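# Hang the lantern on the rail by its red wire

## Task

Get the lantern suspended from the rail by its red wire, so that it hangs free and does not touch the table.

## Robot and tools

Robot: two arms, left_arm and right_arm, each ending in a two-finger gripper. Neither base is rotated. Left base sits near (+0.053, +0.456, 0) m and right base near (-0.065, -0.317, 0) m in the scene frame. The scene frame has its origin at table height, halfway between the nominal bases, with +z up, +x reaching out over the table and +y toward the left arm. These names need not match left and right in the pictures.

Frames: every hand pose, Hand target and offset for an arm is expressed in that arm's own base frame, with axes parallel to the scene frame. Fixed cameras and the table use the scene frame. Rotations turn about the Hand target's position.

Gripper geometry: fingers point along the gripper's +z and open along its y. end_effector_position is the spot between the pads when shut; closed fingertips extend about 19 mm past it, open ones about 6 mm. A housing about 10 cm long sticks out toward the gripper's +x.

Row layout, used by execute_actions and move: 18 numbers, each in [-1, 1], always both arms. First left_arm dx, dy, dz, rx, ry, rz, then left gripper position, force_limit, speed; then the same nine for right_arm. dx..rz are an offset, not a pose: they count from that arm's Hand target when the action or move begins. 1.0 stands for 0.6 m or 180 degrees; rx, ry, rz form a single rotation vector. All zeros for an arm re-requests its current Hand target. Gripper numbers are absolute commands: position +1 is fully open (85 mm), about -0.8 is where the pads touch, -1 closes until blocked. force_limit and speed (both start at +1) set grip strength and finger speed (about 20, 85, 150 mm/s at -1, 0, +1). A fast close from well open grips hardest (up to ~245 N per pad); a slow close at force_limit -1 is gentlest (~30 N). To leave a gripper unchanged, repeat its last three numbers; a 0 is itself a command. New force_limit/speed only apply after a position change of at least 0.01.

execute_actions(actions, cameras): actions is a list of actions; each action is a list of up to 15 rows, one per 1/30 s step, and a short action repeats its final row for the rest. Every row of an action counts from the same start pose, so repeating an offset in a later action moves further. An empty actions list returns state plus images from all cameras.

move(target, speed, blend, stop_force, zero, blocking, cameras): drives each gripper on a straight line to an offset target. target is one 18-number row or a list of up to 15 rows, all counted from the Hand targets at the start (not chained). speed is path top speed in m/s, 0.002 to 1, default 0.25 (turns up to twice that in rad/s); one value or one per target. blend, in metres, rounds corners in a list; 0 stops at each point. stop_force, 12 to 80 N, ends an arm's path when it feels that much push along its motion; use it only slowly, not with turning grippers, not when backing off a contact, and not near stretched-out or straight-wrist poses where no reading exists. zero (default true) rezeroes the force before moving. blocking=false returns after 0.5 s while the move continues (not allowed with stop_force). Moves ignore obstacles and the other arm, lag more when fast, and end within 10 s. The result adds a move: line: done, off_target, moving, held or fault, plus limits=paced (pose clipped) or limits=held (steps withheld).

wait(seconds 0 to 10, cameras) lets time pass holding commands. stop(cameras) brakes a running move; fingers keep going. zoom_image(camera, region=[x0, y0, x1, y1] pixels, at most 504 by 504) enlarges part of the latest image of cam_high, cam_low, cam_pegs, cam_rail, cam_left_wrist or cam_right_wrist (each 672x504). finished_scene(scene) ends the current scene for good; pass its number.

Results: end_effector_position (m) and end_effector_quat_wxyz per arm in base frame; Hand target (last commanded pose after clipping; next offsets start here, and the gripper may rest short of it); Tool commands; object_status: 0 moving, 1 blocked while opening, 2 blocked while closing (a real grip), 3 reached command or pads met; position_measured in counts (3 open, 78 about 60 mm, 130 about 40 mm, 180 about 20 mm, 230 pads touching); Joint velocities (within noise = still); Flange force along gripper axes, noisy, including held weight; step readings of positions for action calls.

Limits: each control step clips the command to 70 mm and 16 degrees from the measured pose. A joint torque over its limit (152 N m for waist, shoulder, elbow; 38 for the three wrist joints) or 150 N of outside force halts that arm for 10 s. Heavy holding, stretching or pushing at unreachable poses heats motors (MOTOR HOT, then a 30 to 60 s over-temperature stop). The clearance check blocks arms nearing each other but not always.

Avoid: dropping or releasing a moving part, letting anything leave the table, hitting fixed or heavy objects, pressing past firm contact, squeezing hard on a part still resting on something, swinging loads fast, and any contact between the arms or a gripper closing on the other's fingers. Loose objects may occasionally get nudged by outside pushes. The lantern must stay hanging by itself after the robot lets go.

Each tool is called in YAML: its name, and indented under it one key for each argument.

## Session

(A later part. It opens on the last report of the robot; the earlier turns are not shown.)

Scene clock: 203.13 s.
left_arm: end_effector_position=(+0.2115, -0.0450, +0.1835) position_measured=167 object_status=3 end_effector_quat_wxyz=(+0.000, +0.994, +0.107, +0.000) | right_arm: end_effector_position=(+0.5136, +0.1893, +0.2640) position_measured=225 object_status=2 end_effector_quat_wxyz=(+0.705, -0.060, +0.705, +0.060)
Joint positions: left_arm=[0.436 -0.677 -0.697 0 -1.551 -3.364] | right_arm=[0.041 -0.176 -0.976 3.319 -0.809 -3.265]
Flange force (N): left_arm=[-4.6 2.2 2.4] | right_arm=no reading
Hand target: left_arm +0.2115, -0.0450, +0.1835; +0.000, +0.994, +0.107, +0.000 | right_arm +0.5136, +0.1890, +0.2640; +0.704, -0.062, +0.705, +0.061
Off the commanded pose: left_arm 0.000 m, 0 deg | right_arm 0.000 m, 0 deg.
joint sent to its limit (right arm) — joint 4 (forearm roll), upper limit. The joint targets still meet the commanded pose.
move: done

Lower with small steps visually.

move:
  target: [0,0,0,0,0,0,-0.3,-0.5,-1,0,0,-0.0233,0,0,0,-1,0.6,-1]
  speed: 0.03
  cameras: ["cam_rail","cam_low","cam_high"]

zoom_image:
  camera: "cam_rail"
  region: [300, 30, 480, 220]

zoom_image:
  camera: "cam_low"
  region: [300, 170, 380, 250]

Scene clock: 204.47 s.
left_arm: end_effector_position=(+0.2115, -0.0450, +0.1835) position_measured=167 object_status=3 end_effector_quat_wxyz=(+0.000, +0.994, +0.107, +0.000) | right_arm: end_effector_position=(+0.5136, +0.1892, +0.2500) position_measured=225 object_status=2 end_effector_quat_wxyz=(+0.704, -0.061, +0.705, +0.061)
Joint positions: left_arm=[0.436 -0.677 -0.697 0 -1.551 -3.364] | right_arm=[0.037 -0.126 -0.989 3.319 -0.87 -3.257]
Flange force (N): left_arm=[-4.7 2.8 2.7] | right_arm=no reading
Hand target: left_arm +0.2115, -0.0450, +0.1835; +0.000, +0.994, +0.107, +0.000 | right_arm +0.5136, +0.1890, +0.2500; +0.704, -0.062, +0.705, +0.061
Off the commanded pose: left_arm 0.000 m, 0 deg | right_arm 0.000 m, 0 deg.
joint sent to its limit (right arm) — joint 4 (forearm roll), upper limit. The joint targets still meet the commanded pose.
move: done
Images, in order (width x height): cam_high 672x504, cam_low 672x504, cam_rail 672x504.

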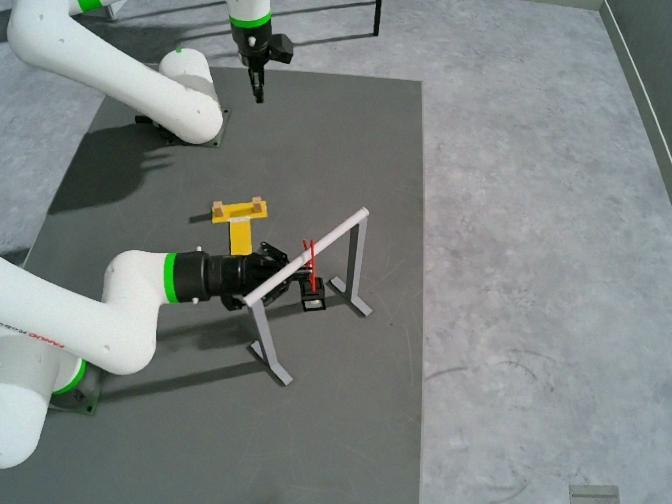

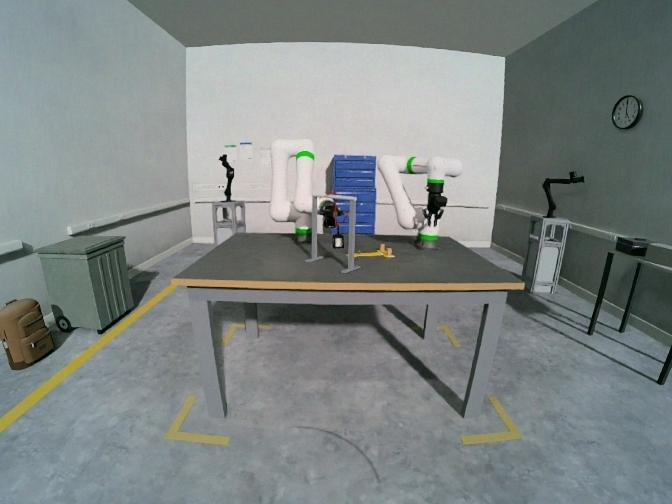

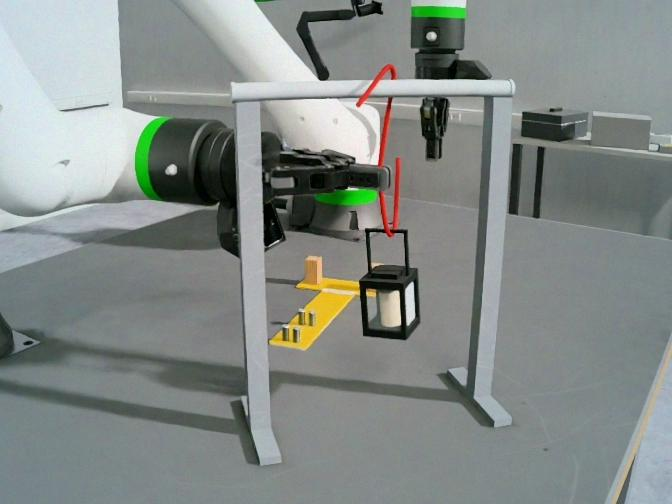

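Scaled by 2.653 from the camera's 672x504 image, which has a finer 960x720 frame.

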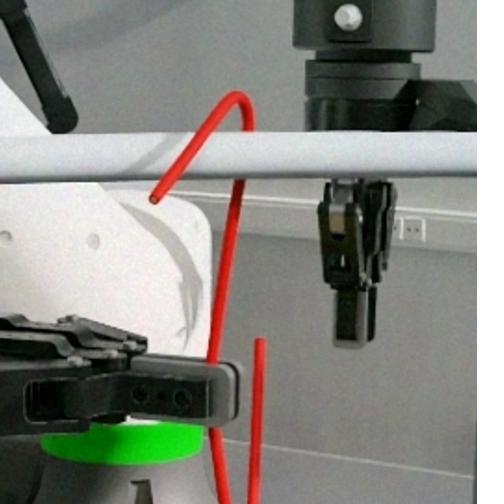

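Scaled by 6.300 from the camera's 672x504 image, which has a finer 960x720 frame.

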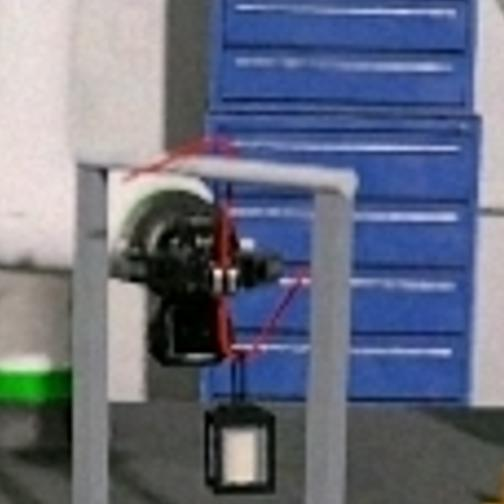

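move:
  target: [0,0,0,0,0,0,-0.3,-0.5,-1,0,0,-0.02,0,0,0,-1,0.6,-1]
  speed: 0.02
  cameras: ["cam_rail","cam_low","cam_high"]

zoom_image:
  camera: "cam_rail"
  region: [350, 50, 430, 130]

zoom_image:
  camera: "cam_low"
  region: [310, 180, 360, 230]

zoom_image:
  camera: "cam_high"
  region: [280, 220, 350, 310]

Scene clock: 206.00 s.
left_arm: end_effector_position=(+0.2115, -0.0450, +0.1835) position_measured=167 object_status=3 end_effector_quat_wxyz=(+0.000, +0.994, +0.107, +0.000) | right_arm: end_effector_position=(+0.5136, +0.1890, +0.2381) position_measured=225 object_status=2 end_effector_quat_wxyz=(+0.704, -0.062, +0.705, +0.061)
Joint positions: left_arm=[0.436 -0.677 -0.697 0 -1.551 -3.364] | right_arm=[0.033 -0.08 -0.998 3.319 -0.925 -3.249]
Flange force (N): left_arm=[-4.1 3.1 2.4] | right_arm=[-9.9 7.5 13.4]
Hand target: left_arm +0.2115, -0.0450, +0.1835; +0.000, +0.994, +0.107, +0.000 | right_arm +0.5136, +0.1890, +0.2380; +0.704, -0.062, +0.705, +0.061
Off the commanded pose: left_arm 0.000 m, 0 deg | right_arm 0.000 m, 0 deg.
joint sent to its limit (right arm) — joint 4 (forearm roll), upper limit. The joint targets still meet the commanded pose.
move: done
Images, in order (width x height): cam_high 672x504, cam_low 672x504, cam_rail 672x504.

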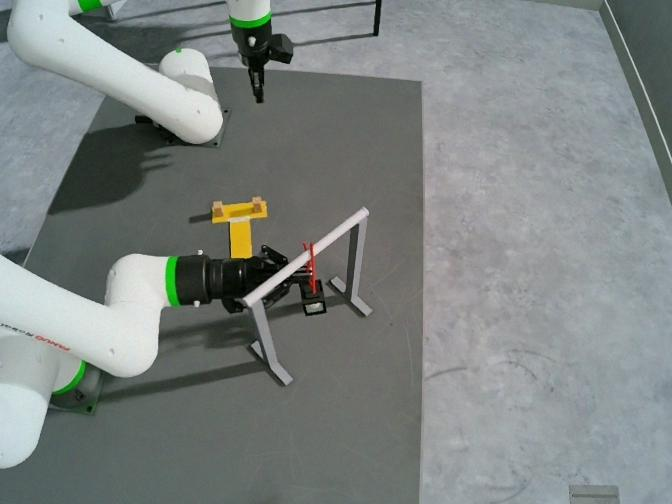

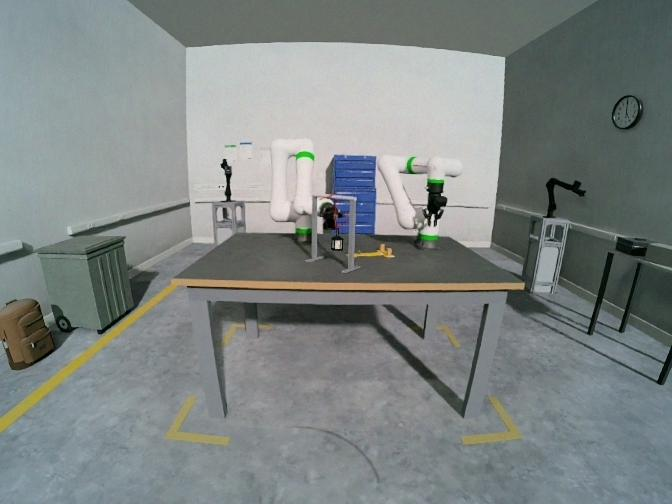

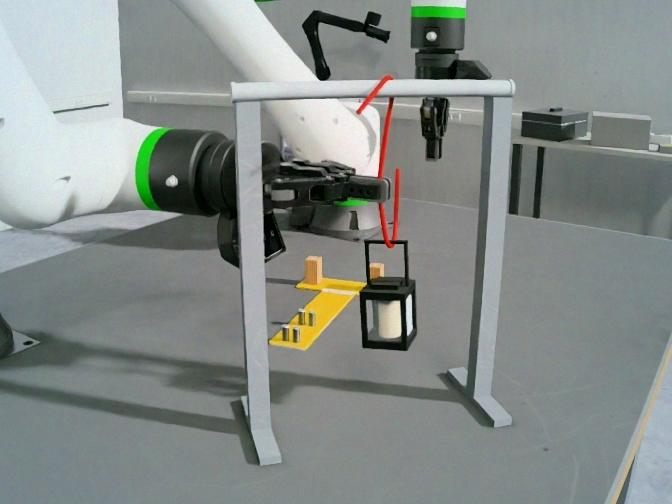

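Scaled by 6.300 from the camera's 672x504 image, which has a finer 960x720 frame.

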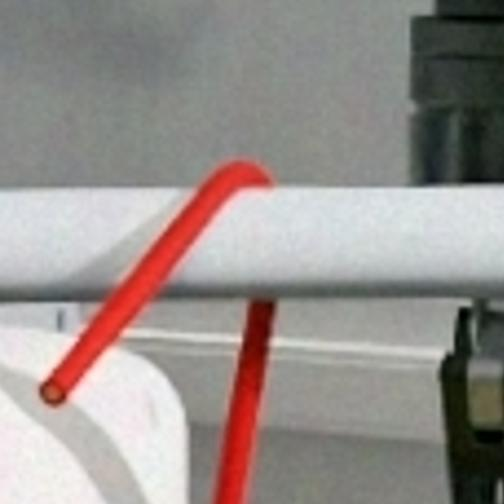

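Scaled by 10.080 from the camera's 672x504 image, which has a finer 960x720 frame.

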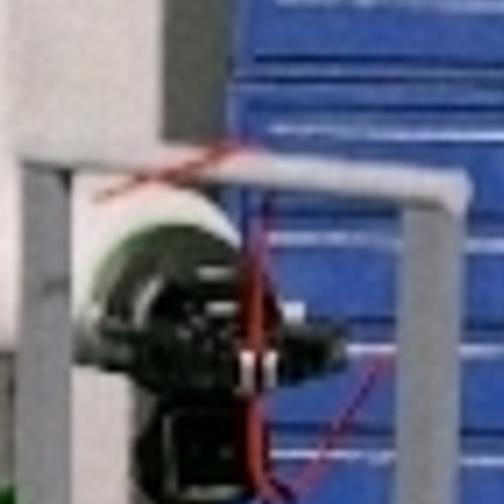

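Scaled by 5.600 from the camera's 672x504 image, which has a finer 960x720 frame.

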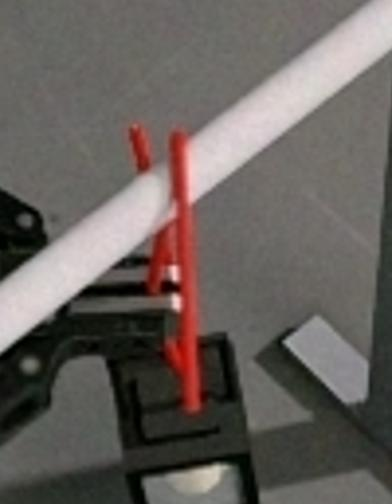

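move:
  target: [0,0,0,0,0,0,-0.3,-0.5,-1,0,0,-0.04,0,0,0,-1,0.6,-1]
  speed: 0.008
  stop_force: 12
  cameras: ["cam_rail","cam_low"]

zoom_image:
  camera: "cam_rail"
  region: [300, 50, 480, 230]

zoom_image:
  camera: "cam_low"
  region: [310, 180, 360, 230]

Scene clock: 208.17 s.
left_arm: end_effector_position=(+0.2115, -0.0450, +0.1835) position_measured=167 object_status=3 end_effector_quat_wxyz=(+0.000, +0.994, +0.107, +0.000) | right_arm: end_effector_position=(+0.5136, +0.1890, +0.2352) position_measured=225 object_status=2 end_effector_quat_wxyz=(+0.704, -0.062, +0.705, +0.061)
Joint positions: left_arm=[0.436 -0.677 -0.697 0 -1.551 -3.364] | right_arm=[0.033 -0.068 -1 3.318 -0.939 -3.246]
Flange force (N): left_arm=[-4.1 3.6 2.5] | right_arm=[-17.0 5.3 11.9]
Hand target: left_arm +0.2115, -0.0450, +0.1835; +0.000, +0.994, +0.107, +0.000 | right_arm +0.5136, +0.1890, +0.2352; +0.704, -0.062, +0.705, +0.061 (not the last commanded pose)
Off the commanded pose: left_arm 0.000 m, 0 deg | right_arm 0.021 m, 0 deg.
move: contact (right_arm)
Images, in order (width x height): cam_low 672x504, cam_rail 672x504.

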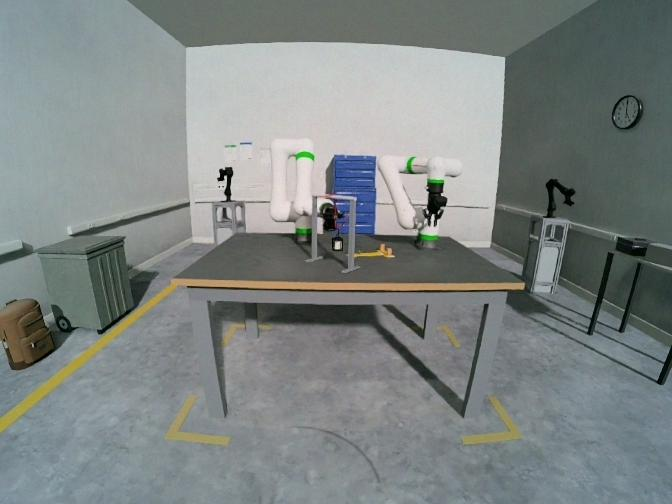

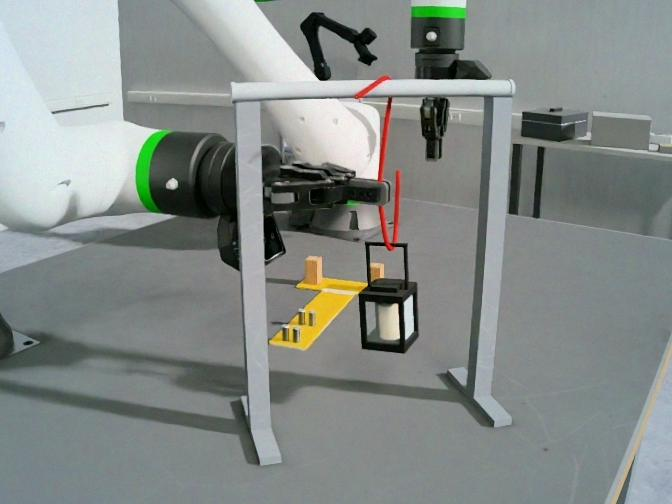

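Scaled by 2.800 from the camera's 672x504 image, which has a finer 960x720 frame.

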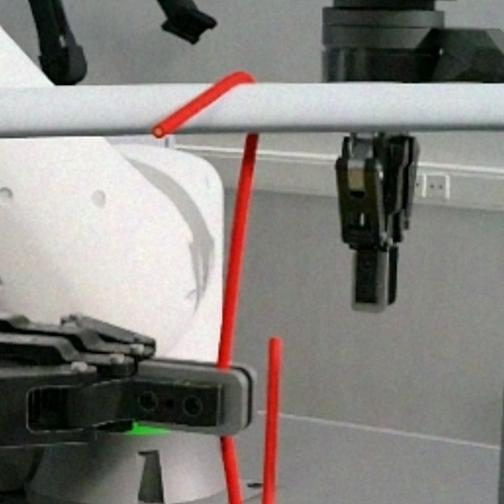

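Scaled by 10.080 from the camera's 672x504 image, which has a finer 960x720 frame.

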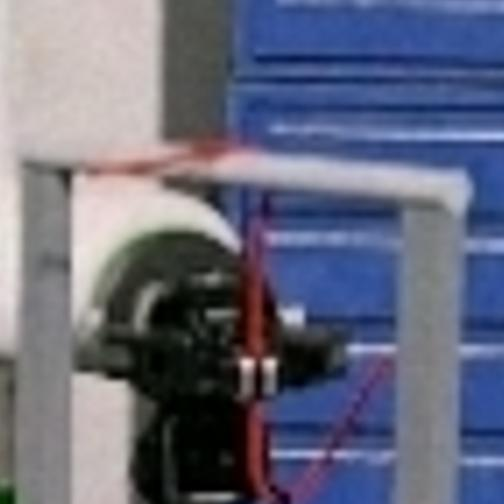

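move:
  target: [0,0,0,0,0,0,-0.3,-0.5,-1,0,0,0.01,0,0,0,-1,0.6,-1]
  speed: 0.03
  cameras: ["cam_rail","cam_low","cam_high"]

zoom_image:
  camera: "cam_rail"
  region: [300, 50, 480, 230]

zoom_image:
  camera: "cam_low"
  region: [310, 180, 360, 230]

zoom_image:
  camera: "cam_high"
  region: [280, 220, 350, 310]

Scene clock: 210.37 s.
left_arm: end_effector_position=(+0.2115, -0.0450, +0.1835) position_measured=167 object_status=3 end_effector_quat_wxyz=(+0.000, +0.994, +0.107, +0.000) | right_arm: end_effector_position=(+0.5136, +0.1890, +0.2411) position_measured=225 object_status=2 end_effector_quat_wxyz=(+0.704, -0.062, +0.705, +0.061)
Joint positions: left_arm=[0.436 -0.677 -0.697 0 -1.551 -3.364] | right_arm=[0.034 -0.092 -0.995 3.319 -0.911 -3.251]
Flange force (N): left_arm=[-3.4 4.0 2.0] | right_arm=[8.3 7.4 10.9]
Hand target: left_arm +0.2115, -0.0450, +0.1835; +0.000, +0.994, +0.107, +0.000 | right_arm +0.5136, +0.1890, +0.2412; +0.704, -0.062, +0.705, +0.061
Off the commanded pose: left_arm 0.000 m, 0 deg | right_arm 0.000 m, 0 deg.
joint sent to its limit (right arm) — joint 4 (forearm roll), upper limit. The joint targets still meet the commanded pose.
move: done
Images, in order (width x height): cam_high 672x504, cam_low 672x504, cam_rail 672x504.

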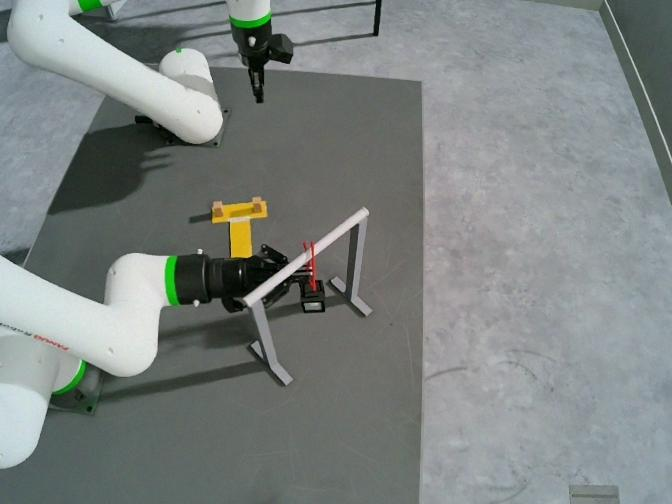

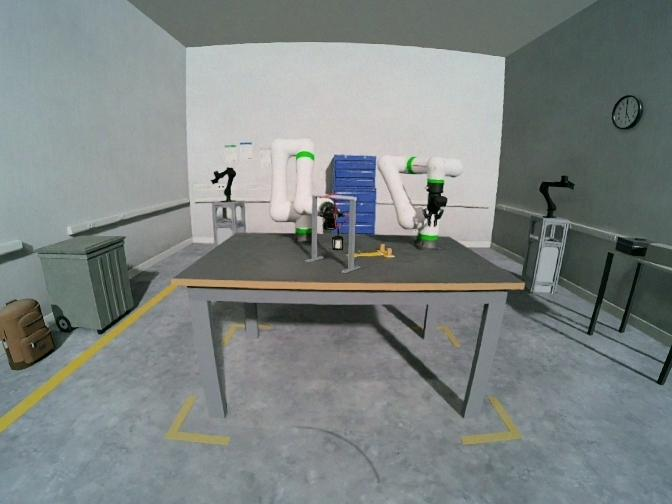

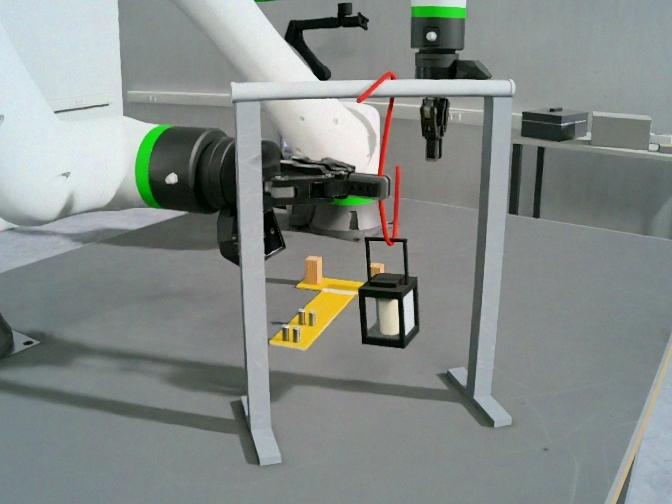

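Scaled by 2.800 from the camera's 672x504 image, which has a finer 960x720 frame.

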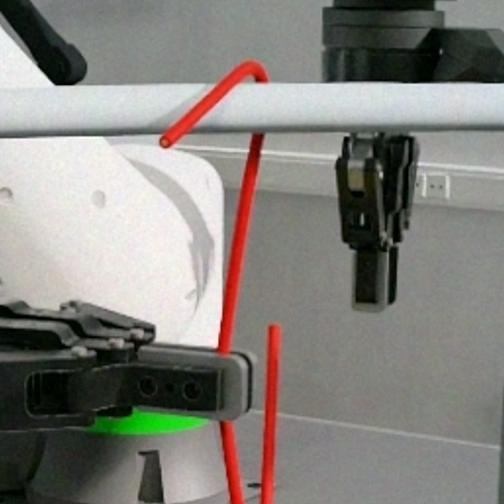

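Scaled by 10.080 from the camera's 672x504 image, which has a finer 960x720 frame.

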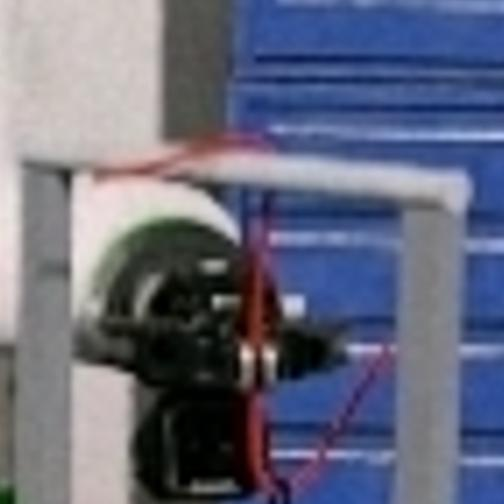

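Scaled by 5.600 from the camera's 672x504 image, which has a finer 960x720 frame.

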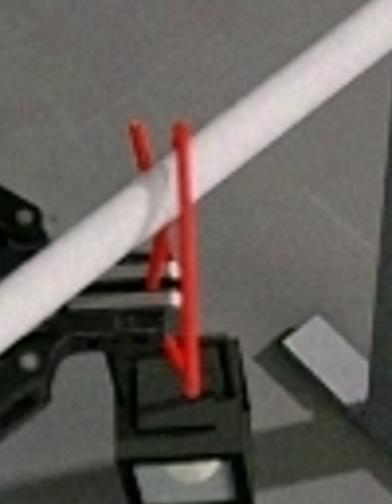

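move:
  target:
    - [0,0,0.5275,0,0,0,-1,-0.5,-1,0,0,0,0,0,0,-1,0.6,-1]
    - [0.33,-0.85,0.5275,0,0,0,-1,-0.5,-1,0,0,0,0,0,0,-1,0.6,-1]
  speed: 0.25
  blend: [0.05,0]
  cameras: ["cam_rail","cam_low","cam_high","cam_left_wrist"]

Scene clock: 216.17 s.
left_arm: end_effector_position=(+0.4087, -0.5540, +0.4987) position_measured=230 object_status=3 end_effector_quat_wxyz=(+0.138, +0.982, +0.105, +0.077) | right_arm: end_effector_position=(+0.5136, +0.1890, +0.2412) position_measured=225 object_status=2 end_effector_quat_wxyz=(+0.704, -0.062, +0.705, +0.061)
Joint positions: left_arm=[-0.711 0.739 1.51 0.084 -2.033 -2.168] | right_arm=[0.034 -0.092 -0.995 3.319 -0.911 -3.251]
Flange force (N): left_arm=no reading | right_arm=[9.4 8.3 11.8]
Hand target: left_arm +0.4095, -0.5550, +0.5000; +0.016, +0.994, +0.106, +0.009 | right_arm +0.5136, +0.1890, +0.2412; +0.704, -0.062, +0.705, +0.061
Off the commanded pose: left_arm 0.002 m, 18 deg; orientation clipped | right_arm 0.000 m, 0 deg.
elbow stopped short (left arm): the move would have taken joint 3 (elbow) straighter than the controller allows.
elbow read too straight (left arm): the controller reads joint 3 (elbow) straighter than it allows; while it does, the hand can move without a command.
joint sent to its limit (right arm) — joint 4 (forearm roll), upper limit. The joint targets still meet the commanded pose.
move: off_target (left_arm); limits=paced
camera_calibration:
cam_left_wrist: T_world_to_cam=[[0.185857, -0.937917, 0.292862, -0.732563], [-0.971786, -0.131411, 0.195864, 0.248165], [-0.145219, -0.321002, -0.935879, 0.478427], [0, 0, 0, 1]] pos_world=[0.446792, -0.500896, 0.613683]
Images, in order (width x height): cam_high 672x504, cam_low 672x504, cam_rail 672x504, cam_left_wrist 672x504.

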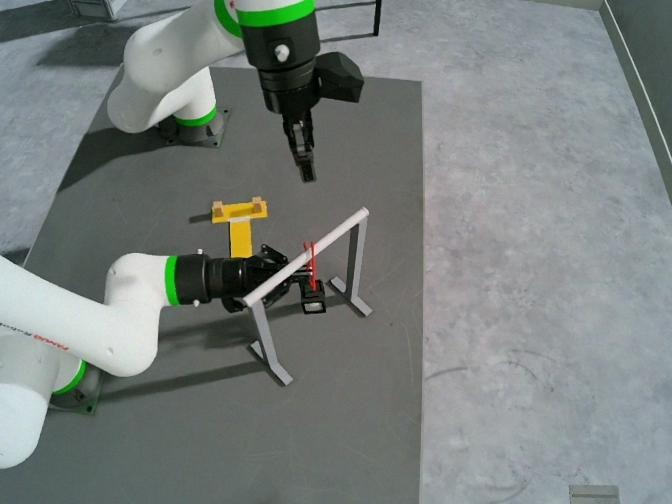

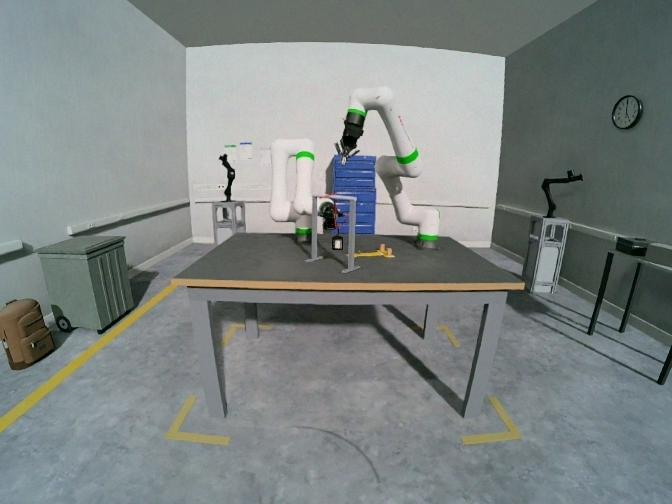

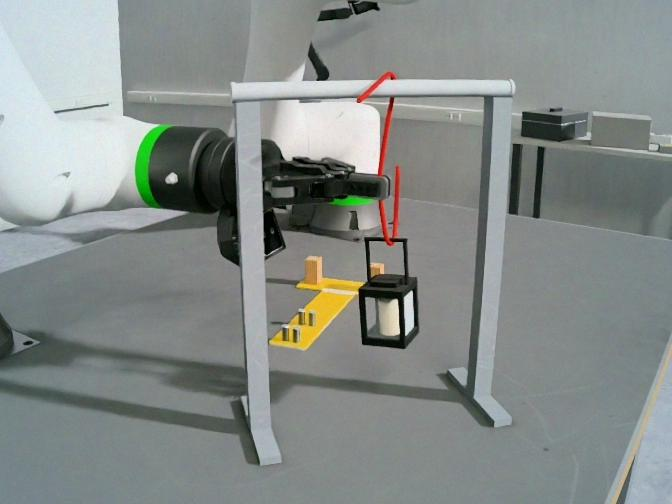

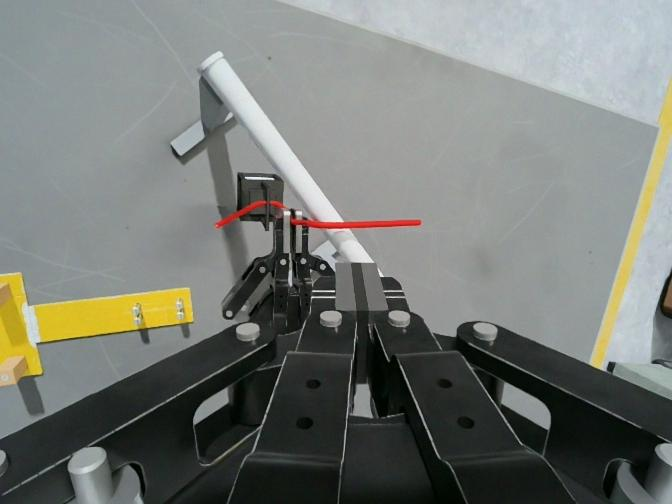

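move:
  target:
    - [0,0.08,-0.133,0,0,0,-1,-0.5,-1,0,0,0,0,0,0,-1,0.6,-1]
    - [0.0388,-0.1217,-0.155,0,0,0,-1,-0.5,-1,0,0,0,0,0,0,-1,0.6,-1]
  speed: 0.12
  blend: [0.02,0]
  cameras: ["cam_rail","cam_low","cam_high","cam_left_wrist"]

Scene clock: 219.77 s.
left_arm: end_effector_position=(+0.4320, -0.6269, +0.4059) position_measured=230 object_status=3 end_effector_quat_wxyz=(+0.128, +0.984, +0.105, +0.067) | right_arm: end_effector_position=(+0.5136, +0.1890, +0.2412) position_measured=225 object_status=2 end_effector_quat_wxyz=(+0.704, -0.062, +0.705, +0.061)
Joint positions: left_arm=[-0.772 0.885 1.517 0.063 -1.918 -2.127] | right_arm=[0.034 -0.092 -0.995 3.319 -0.911 -3.251]
Flange force (N): left_arm=no reading | right_arm=[7.0 7.1 10.0]
Hand target: left_arm +0.4328, -0.6280, +0.4070; +0.016, +0.994, +0.106, +0.009 | right_arm +0.5136, +0.1890, +0.2412; +0.704, -0.062, +0.705, +0.061
Off the commanded pose: left_arm 0.002 m, 14 deg | right_arm 0.000 m, 0 deg.
elbow stopped short (left arm): the move would have taken joint 3 (elbow) straighter than the controller allows.
elbow read too straight (left arm): the controller reads joint 3 (elbow) straighter than it allows; while it does, the hand can move without a command.
joint sent to its limit (right arm) — joint 4 (forearm roll), upper limit. The joint targets still meet the commanded pose.
move: off_target (left_arm)
camera_calibration:
cam_left_wrist: T_world_to_cam=[[0.190647, -0.943183, 0.272139, -0.775106], [-0.96768, -0.133949, 0.213667, 0.26877], [-0.165075, -0.304078, -0.938236, 0.391798], [0, 0, 0, 1]] pos_world=[0.472531, -0.575929, 0.521108]
Images, in order (width x height): cam_high 672x504, cam_low 672x504, cam_rail 672x504, cam_left_wrist 672x504.

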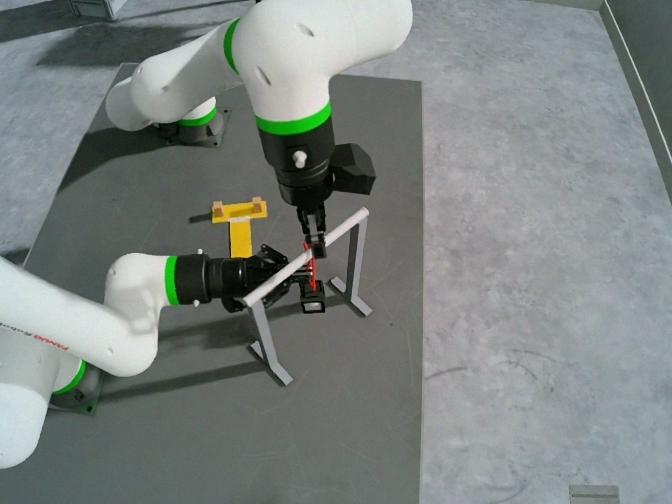

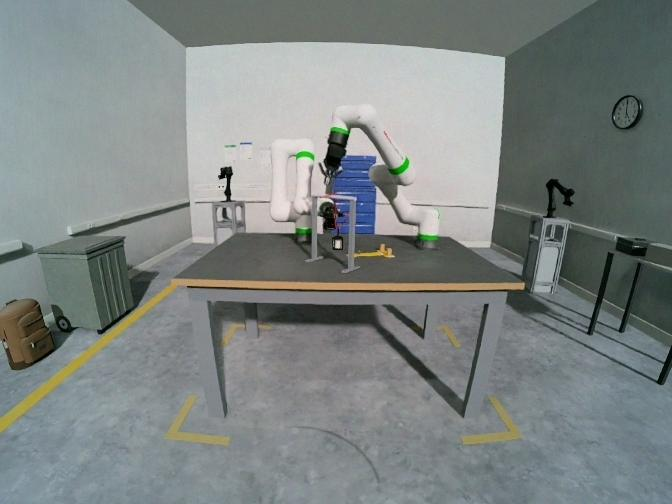

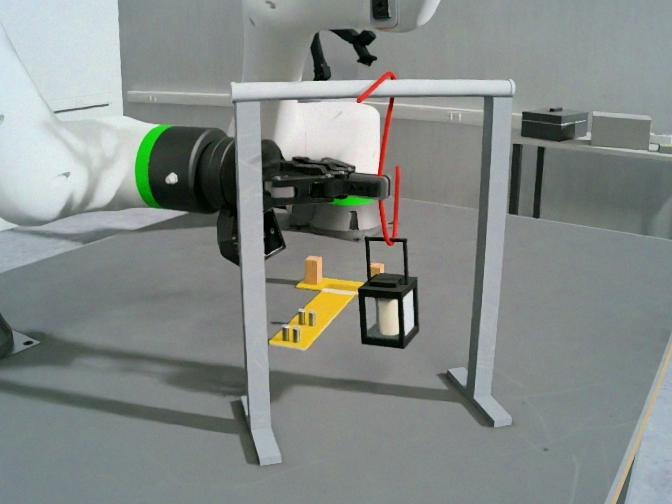

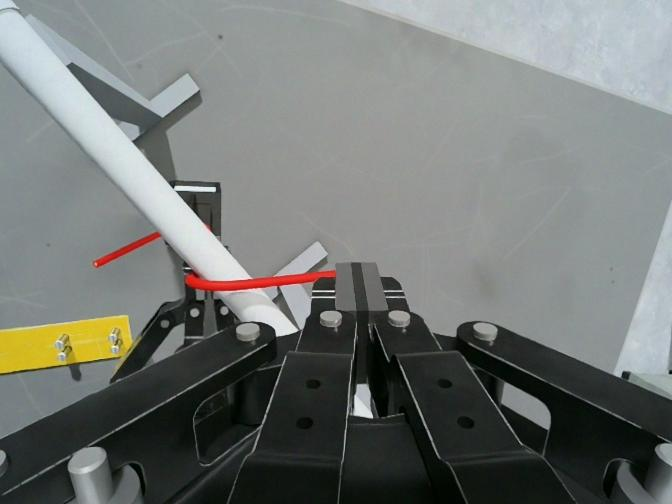

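move:
  target:
    - [0,0,-0.05,0,0,0,-1,-0.5,-1,0,0,-0.0067,0,0,0,-1,0.6,-1]
    - [0.0,-0.0,-0.085,0,0,0,-1,-0.5,-1,0,0,-0.0067,0,0,0,-1,0.6,-1]
  speed: 0.03
  blend: 0.003
  cameras: ["cam_rail","cam_low","cam_left_wrist"]

zoom_image:
  camera: "cam_rail"
  region: [300, 50, 480, 230]

zoom_image:
  camera: "cam_low"
  region: [300, 170, 360, 230]

Scene clock: 225.90 s.
left_arm: end_effector_position=(+0.4320, -0.6269, +0.3552) position_measured=230 object_status=3 end_effector_quat_wxyz=(+0.082, +0.990, +0.106, +0.044) | right_arm: end_effector_position=(+0.5136, +0.1890, +0.2372) position_measured=225 object_status=2 end_effector_quat_wxyz=(+0.704, -0.062, +0.705, +0.061)
Joint positions: left_arm=[-0.781 0.949 1.524 0.039 -1.962 -2.129] | right_arm=[0.033 -0.076 -0.998 3.319 -0.929 -3.248]
Flange force (N): left_arm=no reading | right_arm=[-2.6 7.2 12.8]
Hand target: left_arm +0.4328, -0.6280, +0.3560; +0.016, +0.994, +0.106, +0.009 | right_arm +0.5136, +0.1890, +0.2371; +0.704, -0.062, +0.705, +0.061
Off the commanded pose: left_arm 0.002 m, 9 deg | right_arm 0.000 m, 0 deg.
elbow stopped short (left arm): the move would have taken joint 3 (elbow) straighter than the controller allows.
move: off_target (left_arm)
camera_calibration:
cam_left_wrist: T_world_to_cam=[[0.203725, -0.962503, 0.17912, -0.745935], [-0.954216, -0.154282, 0.25626, 0.245921], [-0.219016, -0.223126, -0.949867, 0.422368], [0, 0, 0, 1]] pos_world=[0.479133, -0.585782, 0.471786]
Images, in order (width x height): cam_low 672x504, cam_rail 672x504, cam_left_wrist 672x504.

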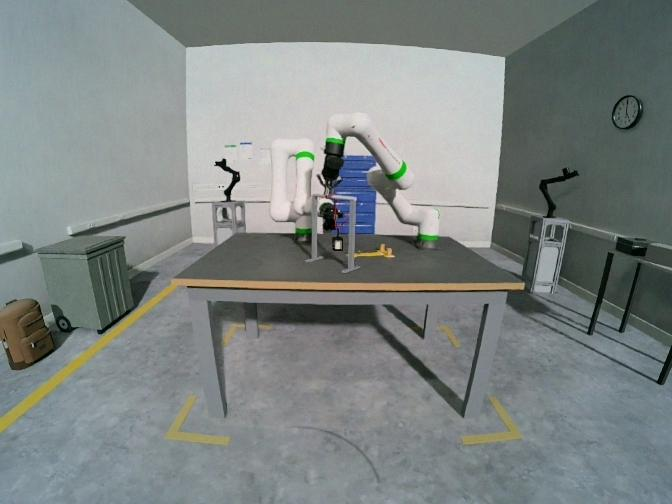

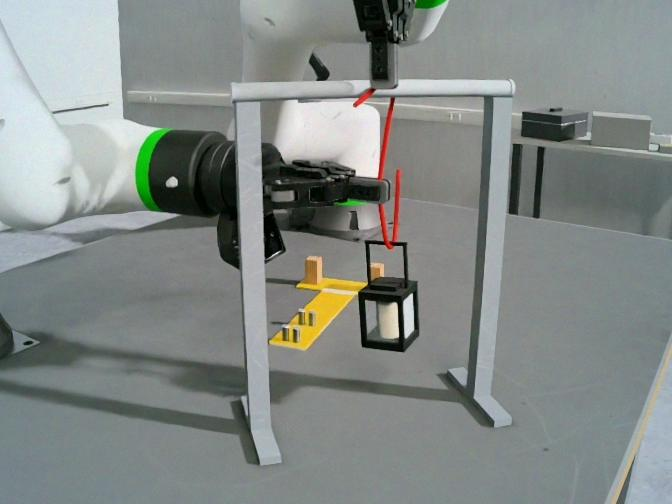

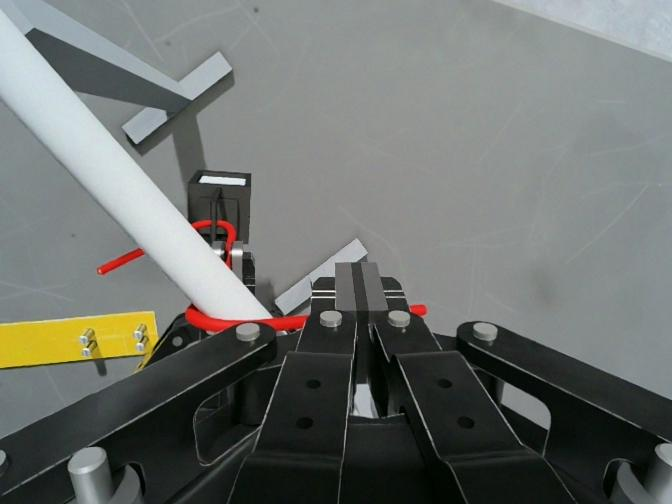

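Scaled by 2.800 from the camera's 672x504 image, which has a finer 960x720 frame.

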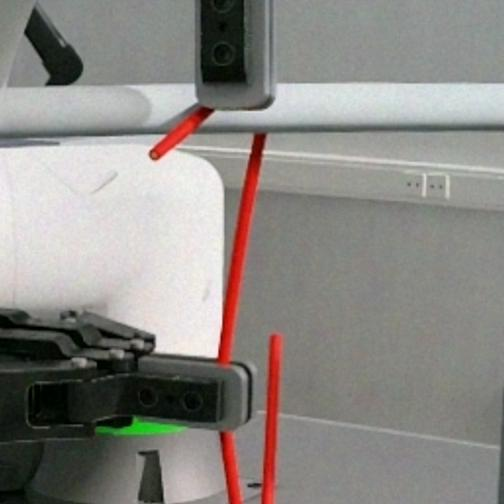

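Scaled by 8.400 from the camera's 672x504 image, which has a finer 960x720 frame.

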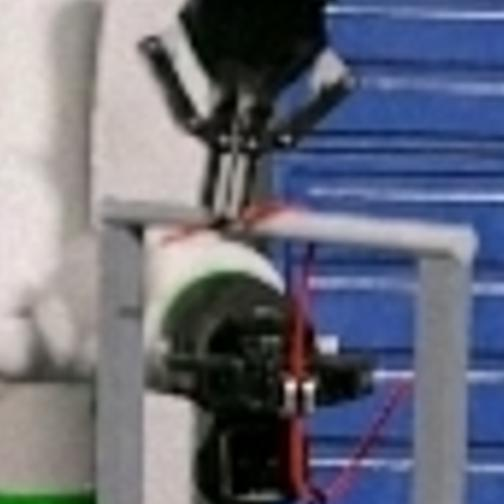

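move:
  target:
    - [0.003,-0.02,0.003,0,0,0,-1,-0.5,-1,0,0,0,0,0,0,-1,0.6,-1]
    - [0.003,-0.02,-0.04,0,0,0,-1,-0.5,-1,0,0,0,0,0,0,-1,0.6,-1]
  speed: 0.025
  blend: 0.002
  cameras: ["cam_rail","cam_low","cam_left_wrist"]

zoom_image:
  camera: "cam_rail"
  region: [300, 50, 480, 230]

zoom_image:
  camera: "cam_low"
  region: [300, 170, 360, 230]

Scene clock: 230.90 s.
left_arm: end_effector_position=(+0.4338, -0.6389, +0.3313) position_measured=230 object_status=3 end_effector_quat_wxyz=(+0.077, +0.991, +0.106, +0.040) | right_arm: end_effector_position=(+0.5136, +0.1890, +0.2371) position_measured=225 object_status=2 end_effector_quat_wxyz=(+0.704, -0.062, +0.705, +0.061)
Joint positions: left_arm=[-0.792 0.982 1.525 0.035 -1.944 -2.121] | right_arm=[0.033 -0.076 -0.998 3.319 -0.929 -3.248]
Flange force (N): left_arm=no reading | right_arm=[2.9 8.4 10.3]
Hand target: left_arm +0.4346, -0.6400, +0.3320; +0.016, +0.994, +0.106, +0.009 | right_arm +0.5136, +0.1890, +0.2371; +0.704, -0.062, +0.705, +0.061
Off the commanded pose: left_arm 0.002 m, 8 deg | right_arm 0.000 m, 0 deg.
elbow stopped short (left arm): the move would have taken joint 3 (elbow) straighter than the controller allows.
move: off_target (left_arm)
camera_calibration:
cam_left_wrist: T_world_to_cam=[[0.205148, -0.964406, 0.166841, -0.751378], [-0.952029, -0.157083, 0.262612, 0.247096], [-0.227056, -0.212712, -0.950368, 0.407668], [0, 0, 0, 1]] pos_world=[0.48195, -0.599103, 0.447905]
Images, in order (width x height): cam_low 672x504, cam_rail 672x504, cam_left_wrist 672x504.

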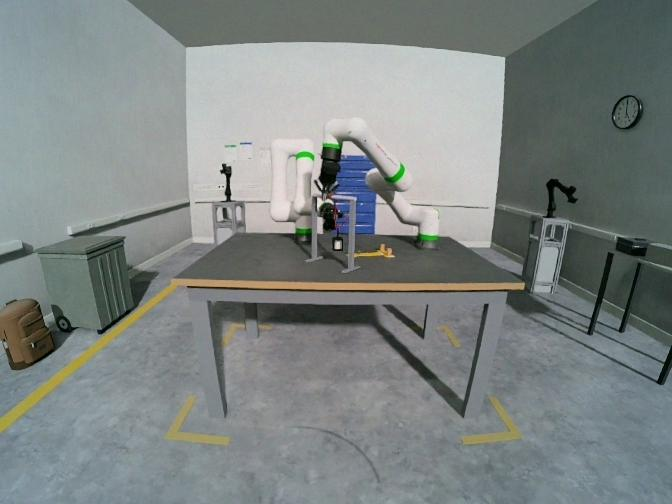

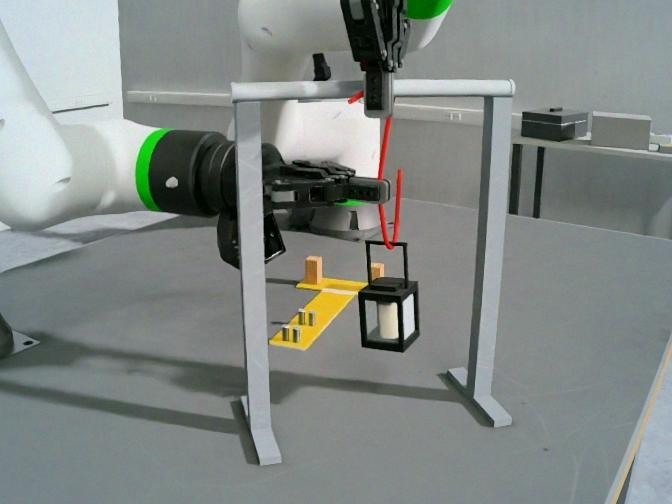

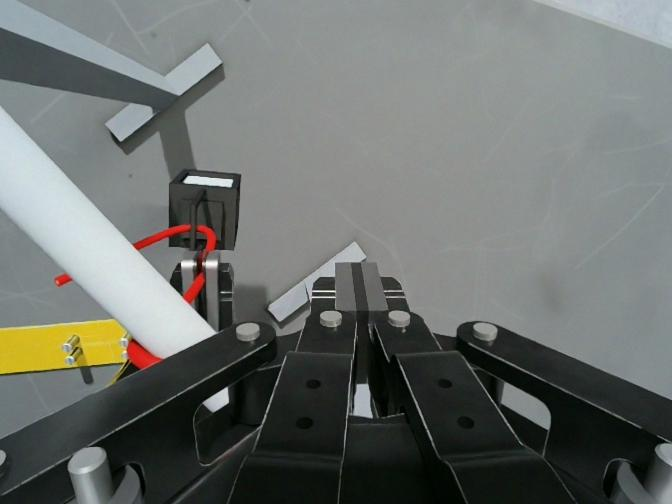

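Scaled by 2.800 from the camera's 672x504 image, which has a finer 960x720 frame.

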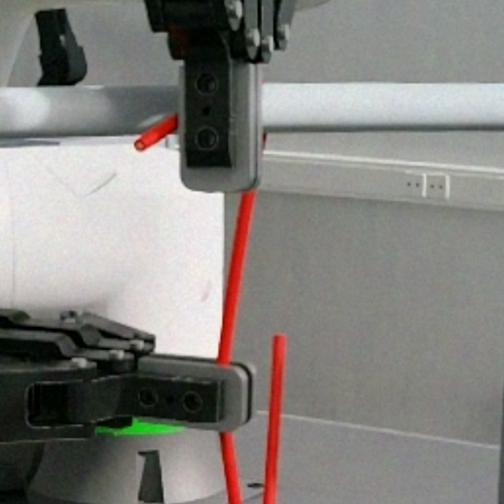

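Scaled by 8.400 from the camera's 672x504 image, which has a finer 960x720 frame.

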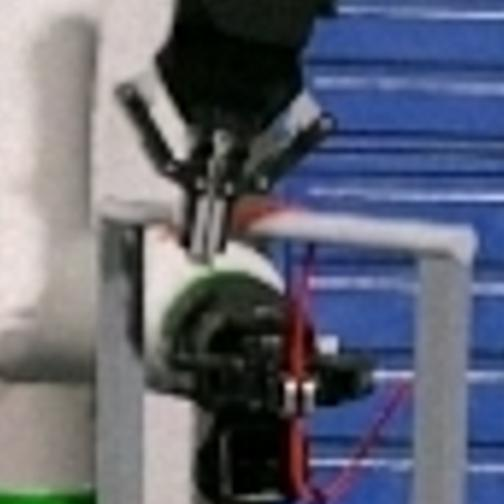

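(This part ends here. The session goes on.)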